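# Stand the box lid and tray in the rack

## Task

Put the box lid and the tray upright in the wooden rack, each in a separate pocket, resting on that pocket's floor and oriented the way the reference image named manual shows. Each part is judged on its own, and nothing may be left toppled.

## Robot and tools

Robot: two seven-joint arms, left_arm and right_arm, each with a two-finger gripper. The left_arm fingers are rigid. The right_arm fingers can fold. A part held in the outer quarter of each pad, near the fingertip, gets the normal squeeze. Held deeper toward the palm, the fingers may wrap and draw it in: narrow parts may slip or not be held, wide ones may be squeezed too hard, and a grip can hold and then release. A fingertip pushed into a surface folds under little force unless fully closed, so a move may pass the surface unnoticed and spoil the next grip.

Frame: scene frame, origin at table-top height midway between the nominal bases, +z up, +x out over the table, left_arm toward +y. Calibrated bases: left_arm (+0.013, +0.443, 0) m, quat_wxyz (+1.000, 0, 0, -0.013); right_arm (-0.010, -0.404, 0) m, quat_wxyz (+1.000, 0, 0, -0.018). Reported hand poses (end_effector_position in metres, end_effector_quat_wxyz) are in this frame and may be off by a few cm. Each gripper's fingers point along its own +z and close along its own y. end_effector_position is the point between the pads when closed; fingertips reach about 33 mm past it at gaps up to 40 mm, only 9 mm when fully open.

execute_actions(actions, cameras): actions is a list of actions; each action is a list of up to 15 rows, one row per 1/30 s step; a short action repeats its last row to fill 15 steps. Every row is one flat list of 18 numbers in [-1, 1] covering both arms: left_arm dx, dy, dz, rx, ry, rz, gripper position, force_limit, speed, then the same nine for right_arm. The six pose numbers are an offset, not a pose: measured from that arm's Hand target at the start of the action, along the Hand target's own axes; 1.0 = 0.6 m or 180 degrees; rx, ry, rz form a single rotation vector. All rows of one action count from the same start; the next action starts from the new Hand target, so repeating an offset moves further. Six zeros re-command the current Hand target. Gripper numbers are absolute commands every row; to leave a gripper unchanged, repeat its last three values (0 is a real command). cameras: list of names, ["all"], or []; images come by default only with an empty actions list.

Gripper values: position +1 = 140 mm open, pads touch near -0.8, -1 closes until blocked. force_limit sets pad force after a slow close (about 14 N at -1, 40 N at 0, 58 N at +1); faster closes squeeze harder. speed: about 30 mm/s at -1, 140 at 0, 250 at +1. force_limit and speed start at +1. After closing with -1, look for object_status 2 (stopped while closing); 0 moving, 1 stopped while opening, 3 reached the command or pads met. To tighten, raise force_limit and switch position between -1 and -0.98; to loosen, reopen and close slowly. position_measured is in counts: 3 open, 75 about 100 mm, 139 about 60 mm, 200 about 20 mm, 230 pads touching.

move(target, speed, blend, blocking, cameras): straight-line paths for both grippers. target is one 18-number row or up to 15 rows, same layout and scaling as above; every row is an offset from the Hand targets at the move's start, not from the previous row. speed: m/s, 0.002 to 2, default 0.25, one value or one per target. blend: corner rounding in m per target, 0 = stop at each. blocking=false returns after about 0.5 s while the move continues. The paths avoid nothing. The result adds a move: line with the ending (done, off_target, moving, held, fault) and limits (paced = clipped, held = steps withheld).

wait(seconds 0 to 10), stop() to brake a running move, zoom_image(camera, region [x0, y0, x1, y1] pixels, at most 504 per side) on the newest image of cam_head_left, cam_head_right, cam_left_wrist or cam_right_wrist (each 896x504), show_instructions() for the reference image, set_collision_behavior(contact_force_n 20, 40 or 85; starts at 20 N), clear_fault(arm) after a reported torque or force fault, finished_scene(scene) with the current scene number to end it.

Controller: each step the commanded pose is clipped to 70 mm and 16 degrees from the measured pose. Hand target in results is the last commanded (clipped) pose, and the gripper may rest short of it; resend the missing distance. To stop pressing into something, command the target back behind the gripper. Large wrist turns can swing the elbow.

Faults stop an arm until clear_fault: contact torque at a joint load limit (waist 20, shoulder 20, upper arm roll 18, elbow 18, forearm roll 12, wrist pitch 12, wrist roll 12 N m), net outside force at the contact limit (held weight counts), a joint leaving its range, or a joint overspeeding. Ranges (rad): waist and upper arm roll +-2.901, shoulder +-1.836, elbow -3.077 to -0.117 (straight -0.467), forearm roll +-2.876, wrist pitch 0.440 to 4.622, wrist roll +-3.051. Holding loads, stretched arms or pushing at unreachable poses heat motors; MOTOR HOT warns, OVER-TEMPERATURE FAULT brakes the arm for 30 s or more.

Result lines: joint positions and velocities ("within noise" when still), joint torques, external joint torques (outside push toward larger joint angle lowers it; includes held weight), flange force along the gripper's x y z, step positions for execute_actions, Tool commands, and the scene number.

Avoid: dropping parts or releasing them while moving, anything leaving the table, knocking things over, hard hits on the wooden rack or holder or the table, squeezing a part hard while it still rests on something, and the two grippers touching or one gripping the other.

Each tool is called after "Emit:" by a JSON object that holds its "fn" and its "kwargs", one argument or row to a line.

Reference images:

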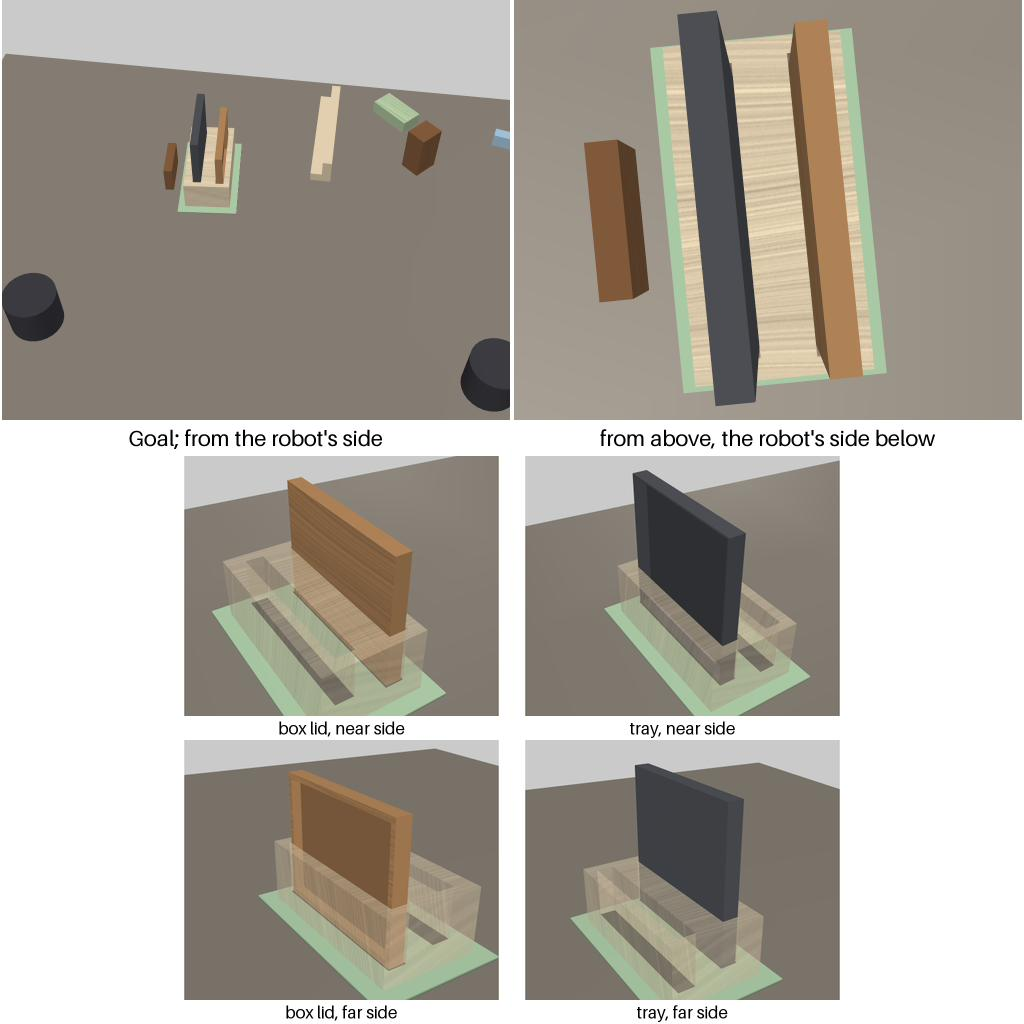

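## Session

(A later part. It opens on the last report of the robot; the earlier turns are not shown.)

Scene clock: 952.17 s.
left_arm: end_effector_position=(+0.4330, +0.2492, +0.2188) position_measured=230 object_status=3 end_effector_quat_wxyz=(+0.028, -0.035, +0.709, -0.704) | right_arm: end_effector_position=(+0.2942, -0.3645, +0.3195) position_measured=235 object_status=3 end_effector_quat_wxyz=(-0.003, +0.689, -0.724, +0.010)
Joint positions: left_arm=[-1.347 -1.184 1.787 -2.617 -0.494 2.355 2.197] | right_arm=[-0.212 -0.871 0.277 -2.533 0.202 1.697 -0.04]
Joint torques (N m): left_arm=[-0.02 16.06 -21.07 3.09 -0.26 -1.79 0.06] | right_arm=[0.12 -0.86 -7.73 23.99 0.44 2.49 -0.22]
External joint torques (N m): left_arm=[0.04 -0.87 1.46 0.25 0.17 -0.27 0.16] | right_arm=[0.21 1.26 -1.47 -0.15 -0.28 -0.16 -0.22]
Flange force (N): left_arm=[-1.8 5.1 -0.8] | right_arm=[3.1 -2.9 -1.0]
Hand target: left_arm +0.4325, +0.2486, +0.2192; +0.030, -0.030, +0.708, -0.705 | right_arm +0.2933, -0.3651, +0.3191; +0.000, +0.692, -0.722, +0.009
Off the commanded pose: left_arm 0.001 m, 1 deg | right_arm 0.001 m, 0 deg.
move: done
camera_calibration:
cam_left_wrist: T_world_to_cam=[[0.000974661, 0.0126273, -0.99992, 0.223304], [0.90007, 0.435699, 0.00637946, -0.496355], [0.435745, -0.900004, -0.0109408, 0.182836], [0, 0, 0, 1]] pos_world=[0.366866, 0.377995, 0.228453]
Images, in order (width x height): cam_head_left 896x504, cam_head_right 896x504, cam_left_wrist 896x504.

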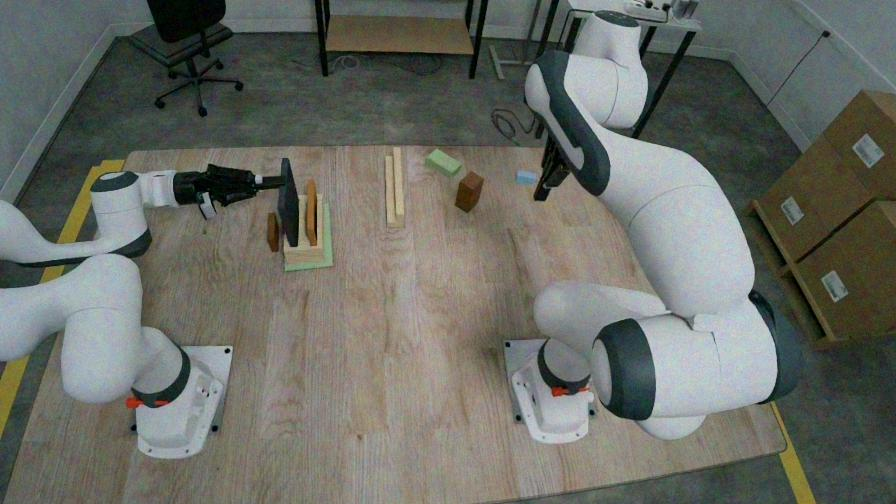

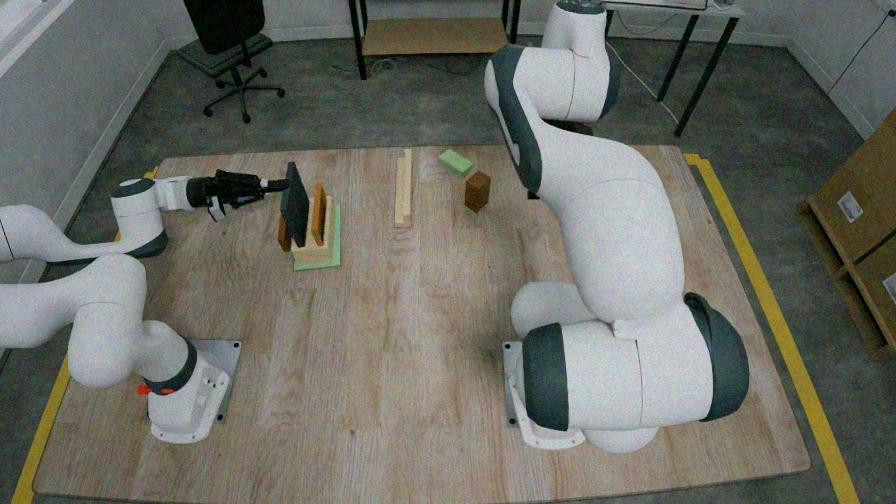

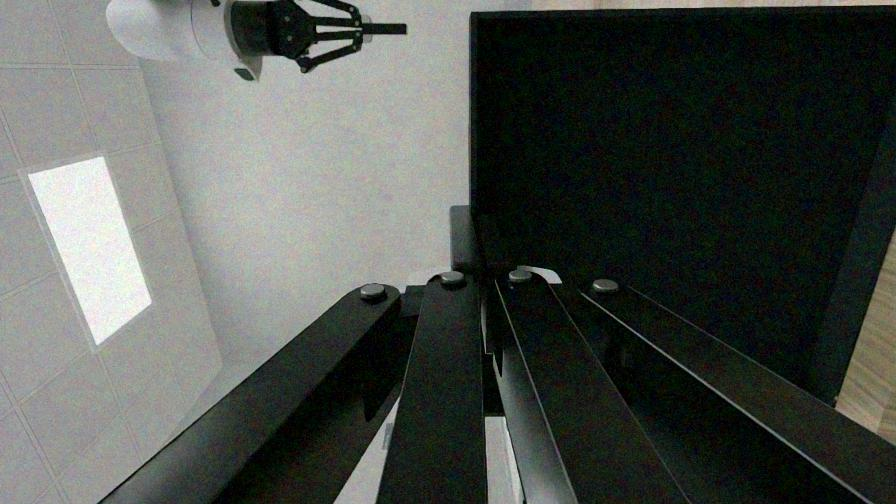

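Emit:
{"fn": "move", "kwargs": {
  "target": [
    [-0.0073,0,0.0031,0,0,0,-1,0.1,-1,0,0,0,0,0,0,-1,-1,0.5],
    [-0.0073,0.0167,0.0031,0,0,0,-1,0.1,-1,0,0,0,0,0,0,-1,-1,0.5]
  ],
  "speed": [0.03,0.03],
  "cameras": ["cam_head_left","cam_head_right","cam_left_wrist"]
}}

Emit:
{"fn": "zoom_image", "kwargs": {
  "camera": "cam_head_left",
  "region": [278, 190, 318, 255]
}}

Emit:
{"fn": "zoom_image", "kwargs": {
  "camera": "cam_head_right",
  "region": [285, 190, 325, 255]
}}

Emit:
{"fn": "zoom_image", "kwargs": {
  "camera": "cam_left_wrist",
  "region": [796, 0, 896, 440]
}}

Scene clock: 974.97 s.
left_arm: end_effector_position=(+0.4364, +0.2474, +0.2097) position_measured=230 object_status=3 end_effector_quat_wxyz=(+0.026, -0.034, +0.708, -0.705) | right_arm: end_effector_position=(+0.2942, -0.3645, +0.3195) position_measured=235 object_status=3 end_effector_quat_wxyz=(-0.003, +0.689, -0.724, +0.010)
Joint positions: left_arm=[-1.377 -1.197 1.816 -2.598 -0.483 2.358 2.208] | right_arm=[-0.212 -0.871 0.277 -2.533 0.202 1.697 -0.04]
Joint velocities: left_arm=[0 -0.001 0 -0.001 0.005 0.001 0.006] | right_arm=[within noise]
Joint torques (N m): left_arm=[-0.08 16.66 -21.37 2.61 -0.28 -1.72 0.13] | right_arm=[0.08 -0.9 -7.72 23.96 0.44 2.49 -0.26]
External joint torques (N m): left_arm=[-0.09 -0.91 1.38 0.26 0.15 -0.18 0.23] | right_arm=[0.11 1.2 -1.5 -0.17 -0.28 -0.16 -0.26]
Flange force (N): left_arm=[-2.0 5.2 -0.2] | right_arm=[3.3 -2.7 -1.0]
Hand target: left_arm +0.4371, +0.2472, +0.2092; +0.030, -0.030, +0.708, -0.705 | right_arm +0.2933, -0.3651, +0.3191; +0.000, +0.692, -0.722, +0.009
Off the commanded pose: left_arm 0.001 m, 1 deg | right_arm 0.001 m, 0 deg.
move: done
camera_calibration:
cam_left_wrist: T_world_to_cam=[[0.0000729212, 0.00965697, -0.999953, 0.215379], [0.901705, 0.432332, 0.00424097, -0.498027], [0.432353, -0.901663, -0.00867621, 0.181074], [0, 0, 0, 1]] pos_world=[0.370769, 0.3765, 0.219052]
Images, in order (width x height): cam_head_left 896x504, cam_head_right 896x504, cam_left_wrist 896x504.

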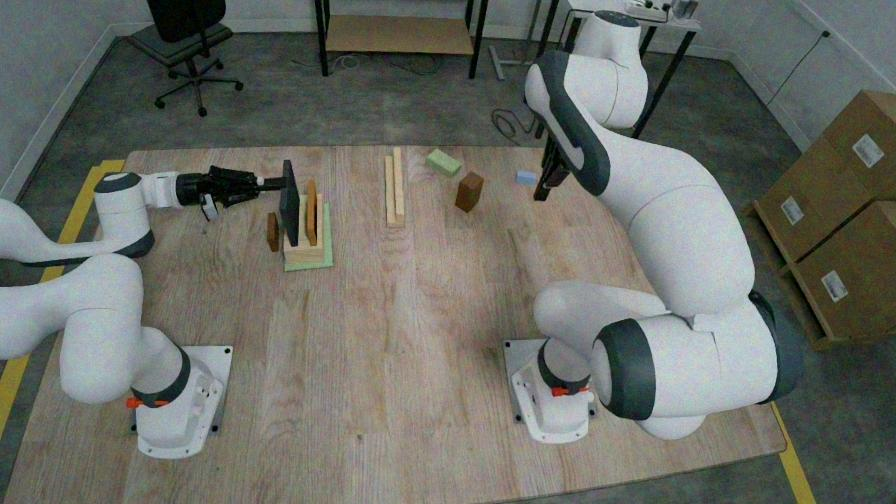

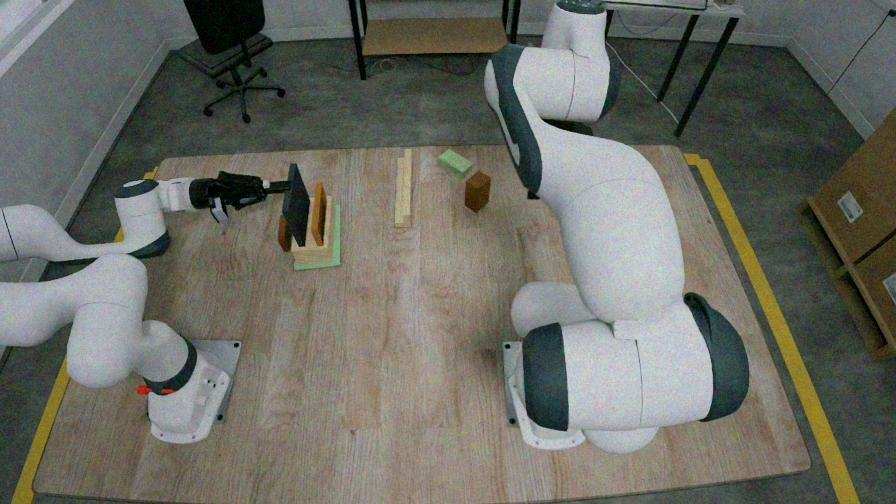

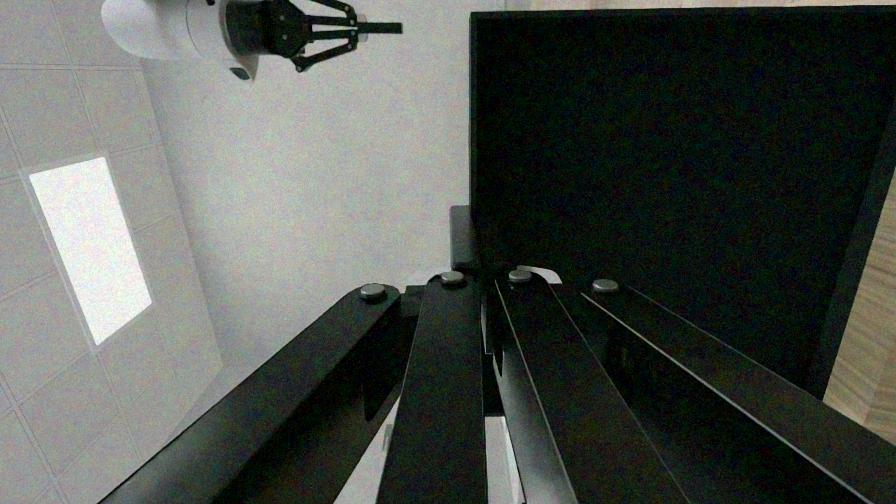

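Scaled by 7.754 from the camera's 896x504 image, which has a finer 1280x720 frame.

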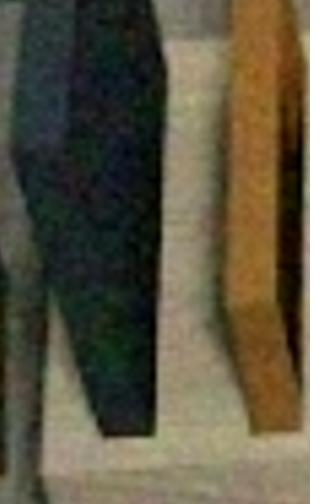

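Scaled by 7.754 from the camera's 896x504 image, which has a finer 1280x720 frame.

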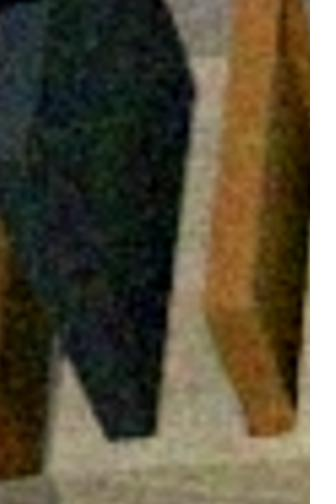

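Scaled by 1.145 from the camera's 896x504 image, which has a finer 1280x720 frame.

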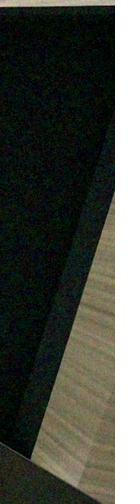

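Emit:
{"fn": "move", "kwargs": {
  "target": [0,0.045,0,0,0,0,-1,0.1,-1,0,0,0,0,0,0,-1,-1,0.5],
  "speed": 0.04
}}

Scene clock: 978.17 s.
left_arm: end_effector_position=(+0.4366, +0.2478, +0.1827) position_measured=230 object_status=3 end_effector_quat_wxyz=(+0.026, -0.034, +0.708, -0.705) | right_arm: end_effector_position=(+0.2942, -0.3645, +0.3195) position_measured=235 object_status=3 end_effector_quat_wxyz=(-0.003, +0.689, -0.724, +0.010)
Joint positions: left_arm=[-1.415 -1.226 1.889 -2.574 -0.447 2.367 2.241] | right_arm=[-0.212 -0.871 0.277 -2.533 0.202 1.697 -0.04]
Joint velocities: left_arm=[0 -0.001 0 0 0.001 0.001 0.005] | right_arm=[within noise]
Joint torques (N m): left_arm=[-0.24 17.69 -21.67 0.97 -0.34 -1.76 0.18] | right_arm=[0.13 -0.96 -7.71 24 0.45 2.49 -0.24]
External joint torques (N m): left_arm=[-0.09 -0.93 1.26 0.18 0.08 -0.13 0.28] | right_arm=[0.18 1.09 -1.52 -0.09 -0.27 -0.15 -0.23]
Flange force (N): left_arm=[-1.4 4.9 0.3] | right_arm=[3.2 -2.5 -1.1]
Hand target: left_arm +0.4370, +0.2473, +0.1822; +0.030, -0.030, +0.708, -0.705 | right_arm +0.2933, -0.3651, +0.3191; +0.000, +0.692, -0.722, +0.009
Off the commanded pose: left_arm 0.001 m, 1 deg | right_arm 0.001 m, 0 deg.
move: done

Emit:
{"fn": "move", "kwargs": {
  "target": [0,0.028,0,0,0,0,-1,0.1,-1,0,0,0,0,0,0,-1,-1,0.5],
  "speed": 0.03,
  "cameras": ["cam_head_left","cam_left_wrist"]
}}

Emit:
{"fn": "zoom_image", "kwargs": {
  "camera": "cam_head_left",
  "region": [260, 150, 350, 260]
}}

Scene clock: 981.97 s.
left_arm: end_effector_position=(+0.4369, +0.2477, +0.1674) position_measured=230 object_status=3 end_effector_quat_wxyz=(+0.025, -0.035, +0.707, -0.706) | right_arm: end_effector_position=(+0.2942, -0.3645, +0.3195) position_measured=235 object_status=3 end_effector_quat_wxyz=(-0.003, +0.689, -0.724, +0.010)
Joint positions: left_arm=[-1.438 -1.246 1.931 -2.556 -0.428 2.371 2.257] | right_arm=[-0.212 -0.871 0.277 -2.533 0.202 1.697 -0.04]
Joint torques (N m): left_arm=[-0.58 19.16 -20.78 0 0.38 -1.44 0.33] | right_arm=[0.13 -0.9 -7.69 24 0.43 2.51 -0.25]
External joint torques (N m): left_arm=[-0.46 -0.09 2.25 0.09 0.81 0.24 0.43] | right_arm=[0.18 1.26 -1.47 -0.16 -0.29 -0.13 -0.24]
Flange force (N): left_arm=[-0.9 8.0 0.2] | right_arm=[3.2 -2.9 -0.9]
Hand target: left_arm +0.4370, +0.2474, +0.1654; +0.030, -0.030, +0.708, -0.705 | right_arm +0.2933, -0.3651, +0.3191; +0.000, +0.692, -0.722, +0.009
Off the commanded pose: left_arm 0.002 m, 1 deg | right_arm 0.001 m, 0 deg.
move: done
camera_calibration:
cam_left_wrist: T_world_to_cam=[[-0.0028106, 0.00657259, -0.999974, 0.175116], [0.901229, 0.433343, 0.000315199, -0.497937], [0.433334, -0.901205, -0.00714136, 0.17995], [0, 0, 0, 1]] pos_world=[0.371268, 0.376799, 0.176554]
Images, in order (width x height): cam_head_left 896x504, cam_left_wrist 896x504.

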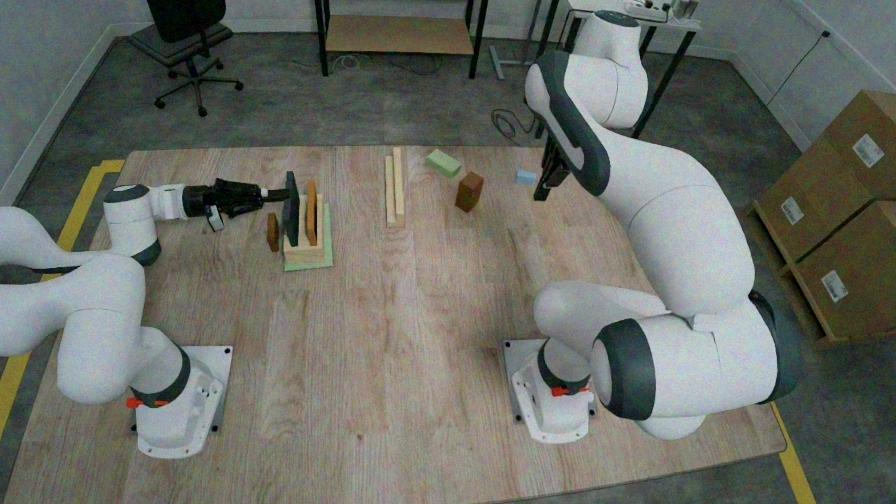

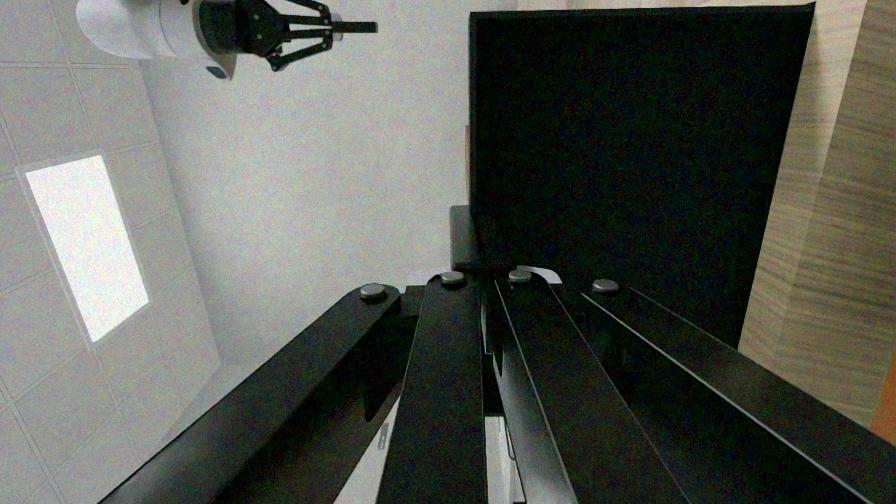

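Scaled by 4.582 from the camera's 896x504 image, which has a finer 1280x720 frame.

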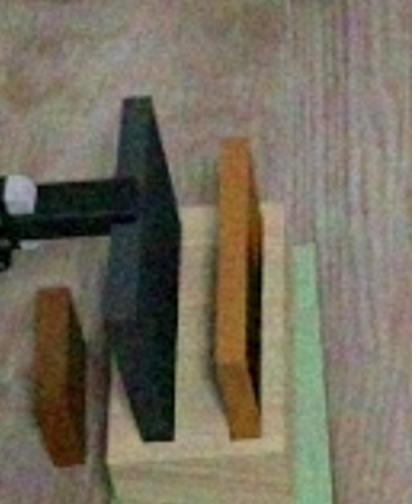

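Emit:
{"fn": "move", "kwargs": {
  "target": [
    [0,-0.003,0,0,0,0,-1,0.1,-1,0,0,0,0,0,0,-1,-1,0.5],
    [0,-0.003,0,0,0,0,-0.35,0.1,-0.7,0,0,0,0,0,0,-1,-1,0.5],
    [0,-0.003,-0.2,0,0,0,-0.35,0.1,-0.7,0,0,0,0,0,0,-1,-1,0.5]
  ],
  "speed": [0.02, 0.05, 0.1],
  "cameras": ["cam_head_left","cam_head_right"]
}}

Scene clock: 1003.13 s.
left_arm: end_effector_position=(+0.4280, +0.3667, +0.1681) position_measured=173 object_status=3 end_effector_quat_wxyz=(+0.034, -0.029, +0.708, -0.705) | right_arm: end_effector_position=(+0.2942, -0.3645, +0.3195) position_measured=235 object_status=3 end_effector_quat_wxyz=(-0.003, +0.689, -0.724, +0.010)
Joint positions: left_arm=[-1.277 -1.152 1.977 -2.41 -0.336 2.046 2.234] | right_arm=[-0.212 -0.871 0.277 -2.533 0.202 1.697 -0.04]
Joint velocities: left_arm=[0.001 0.002 0.001 -0.001 0 -0.004 0.001] | right_arm=[within noise]
Joint torques (N m): left_arm=[0.18 22.86 -21.64 2.78 -1.34 -2.03 -0.39] | right_arm=[0.13 -0.91 -7.67 24.01 0.46 2.51 -0.28]
External joint torques (N m): left_arm=[0.33 0.68 1.49 0.22 -0.18 -0.46 -0.29] | right_arm=[0.14 1.27 -1.5 -0.2 -0.27 -0.14 -0.28]
Flange force (N): left_arm=[0.7 1.8 -2.8] | right_arm=[3.3 -2.9 -0.8]
Hand target: left_arm +0.4268, +0.3669, +0.1678; +0.030, -0.030, +0.708, -0.705 | right_arm +0.2933, -0.3651, +0.3191; +0.000, +0.692, -0.722, +0.009
Off the commanded pose: left_arm 0.001 m, 1 deg | right_arm 0.001 m, 0 deg.
move: done
Images, in order (width x height): cam_head_left 896x504, cam_head_right 896x504.

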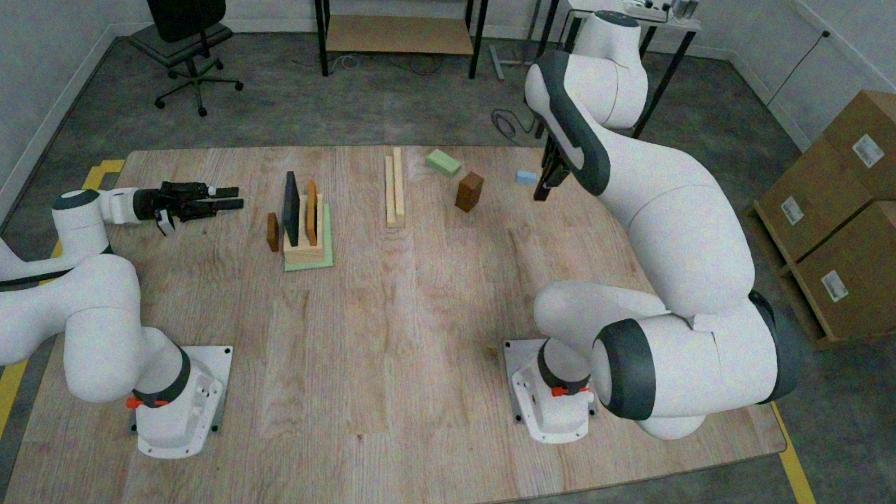

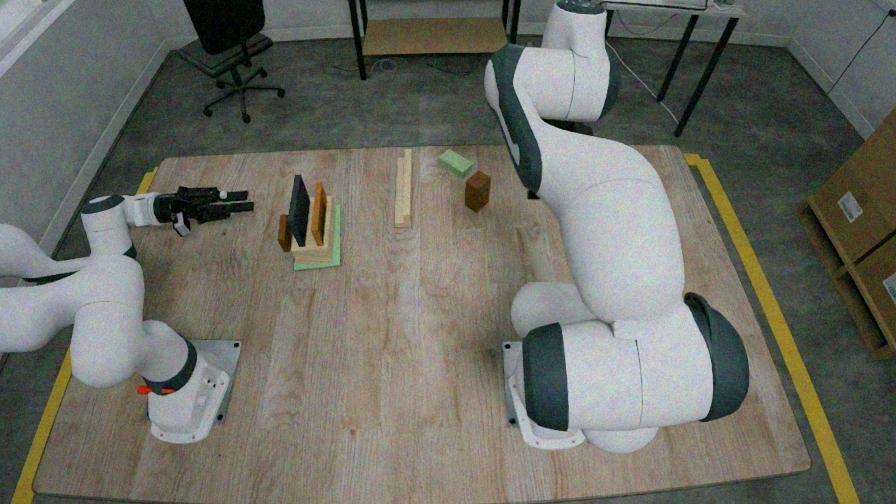

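Emit:
{"fn": "zoom_image", "kwargs": {
  "camera": "cam_head_right",
  "region": [260, 160, 360, 280]
}}

Emit:
{"fn": "zoom_image", "kwargs": {
  "camera": "cam_head_left",
  "region": [250, 160, 350, 280]
}}

Scaled by 4.200 from the camera's 896x504 image, which has a finer 1280x720 frame.

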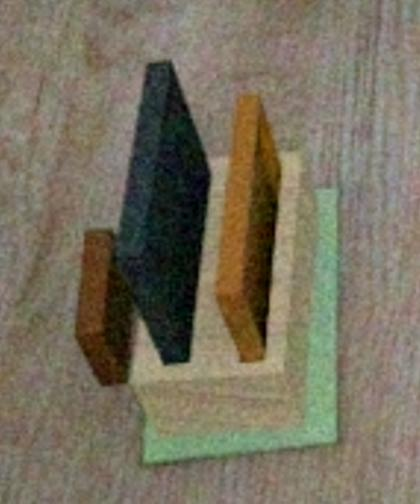

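Scaled by 4.200 from the camera's 896x504 image, which has a finer 1280x720 frame.

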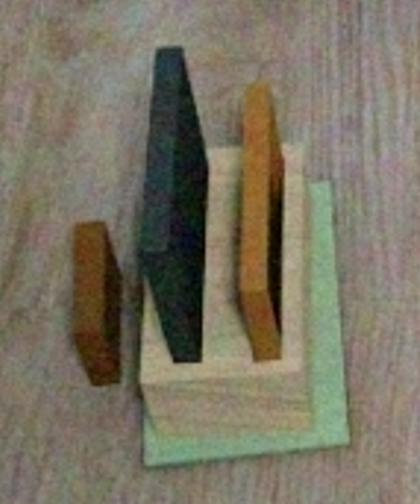

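Emit:
{"fn": "finished_scene", "kwargs": {
  "scene": 1
}}

The scene is finished: the task was done.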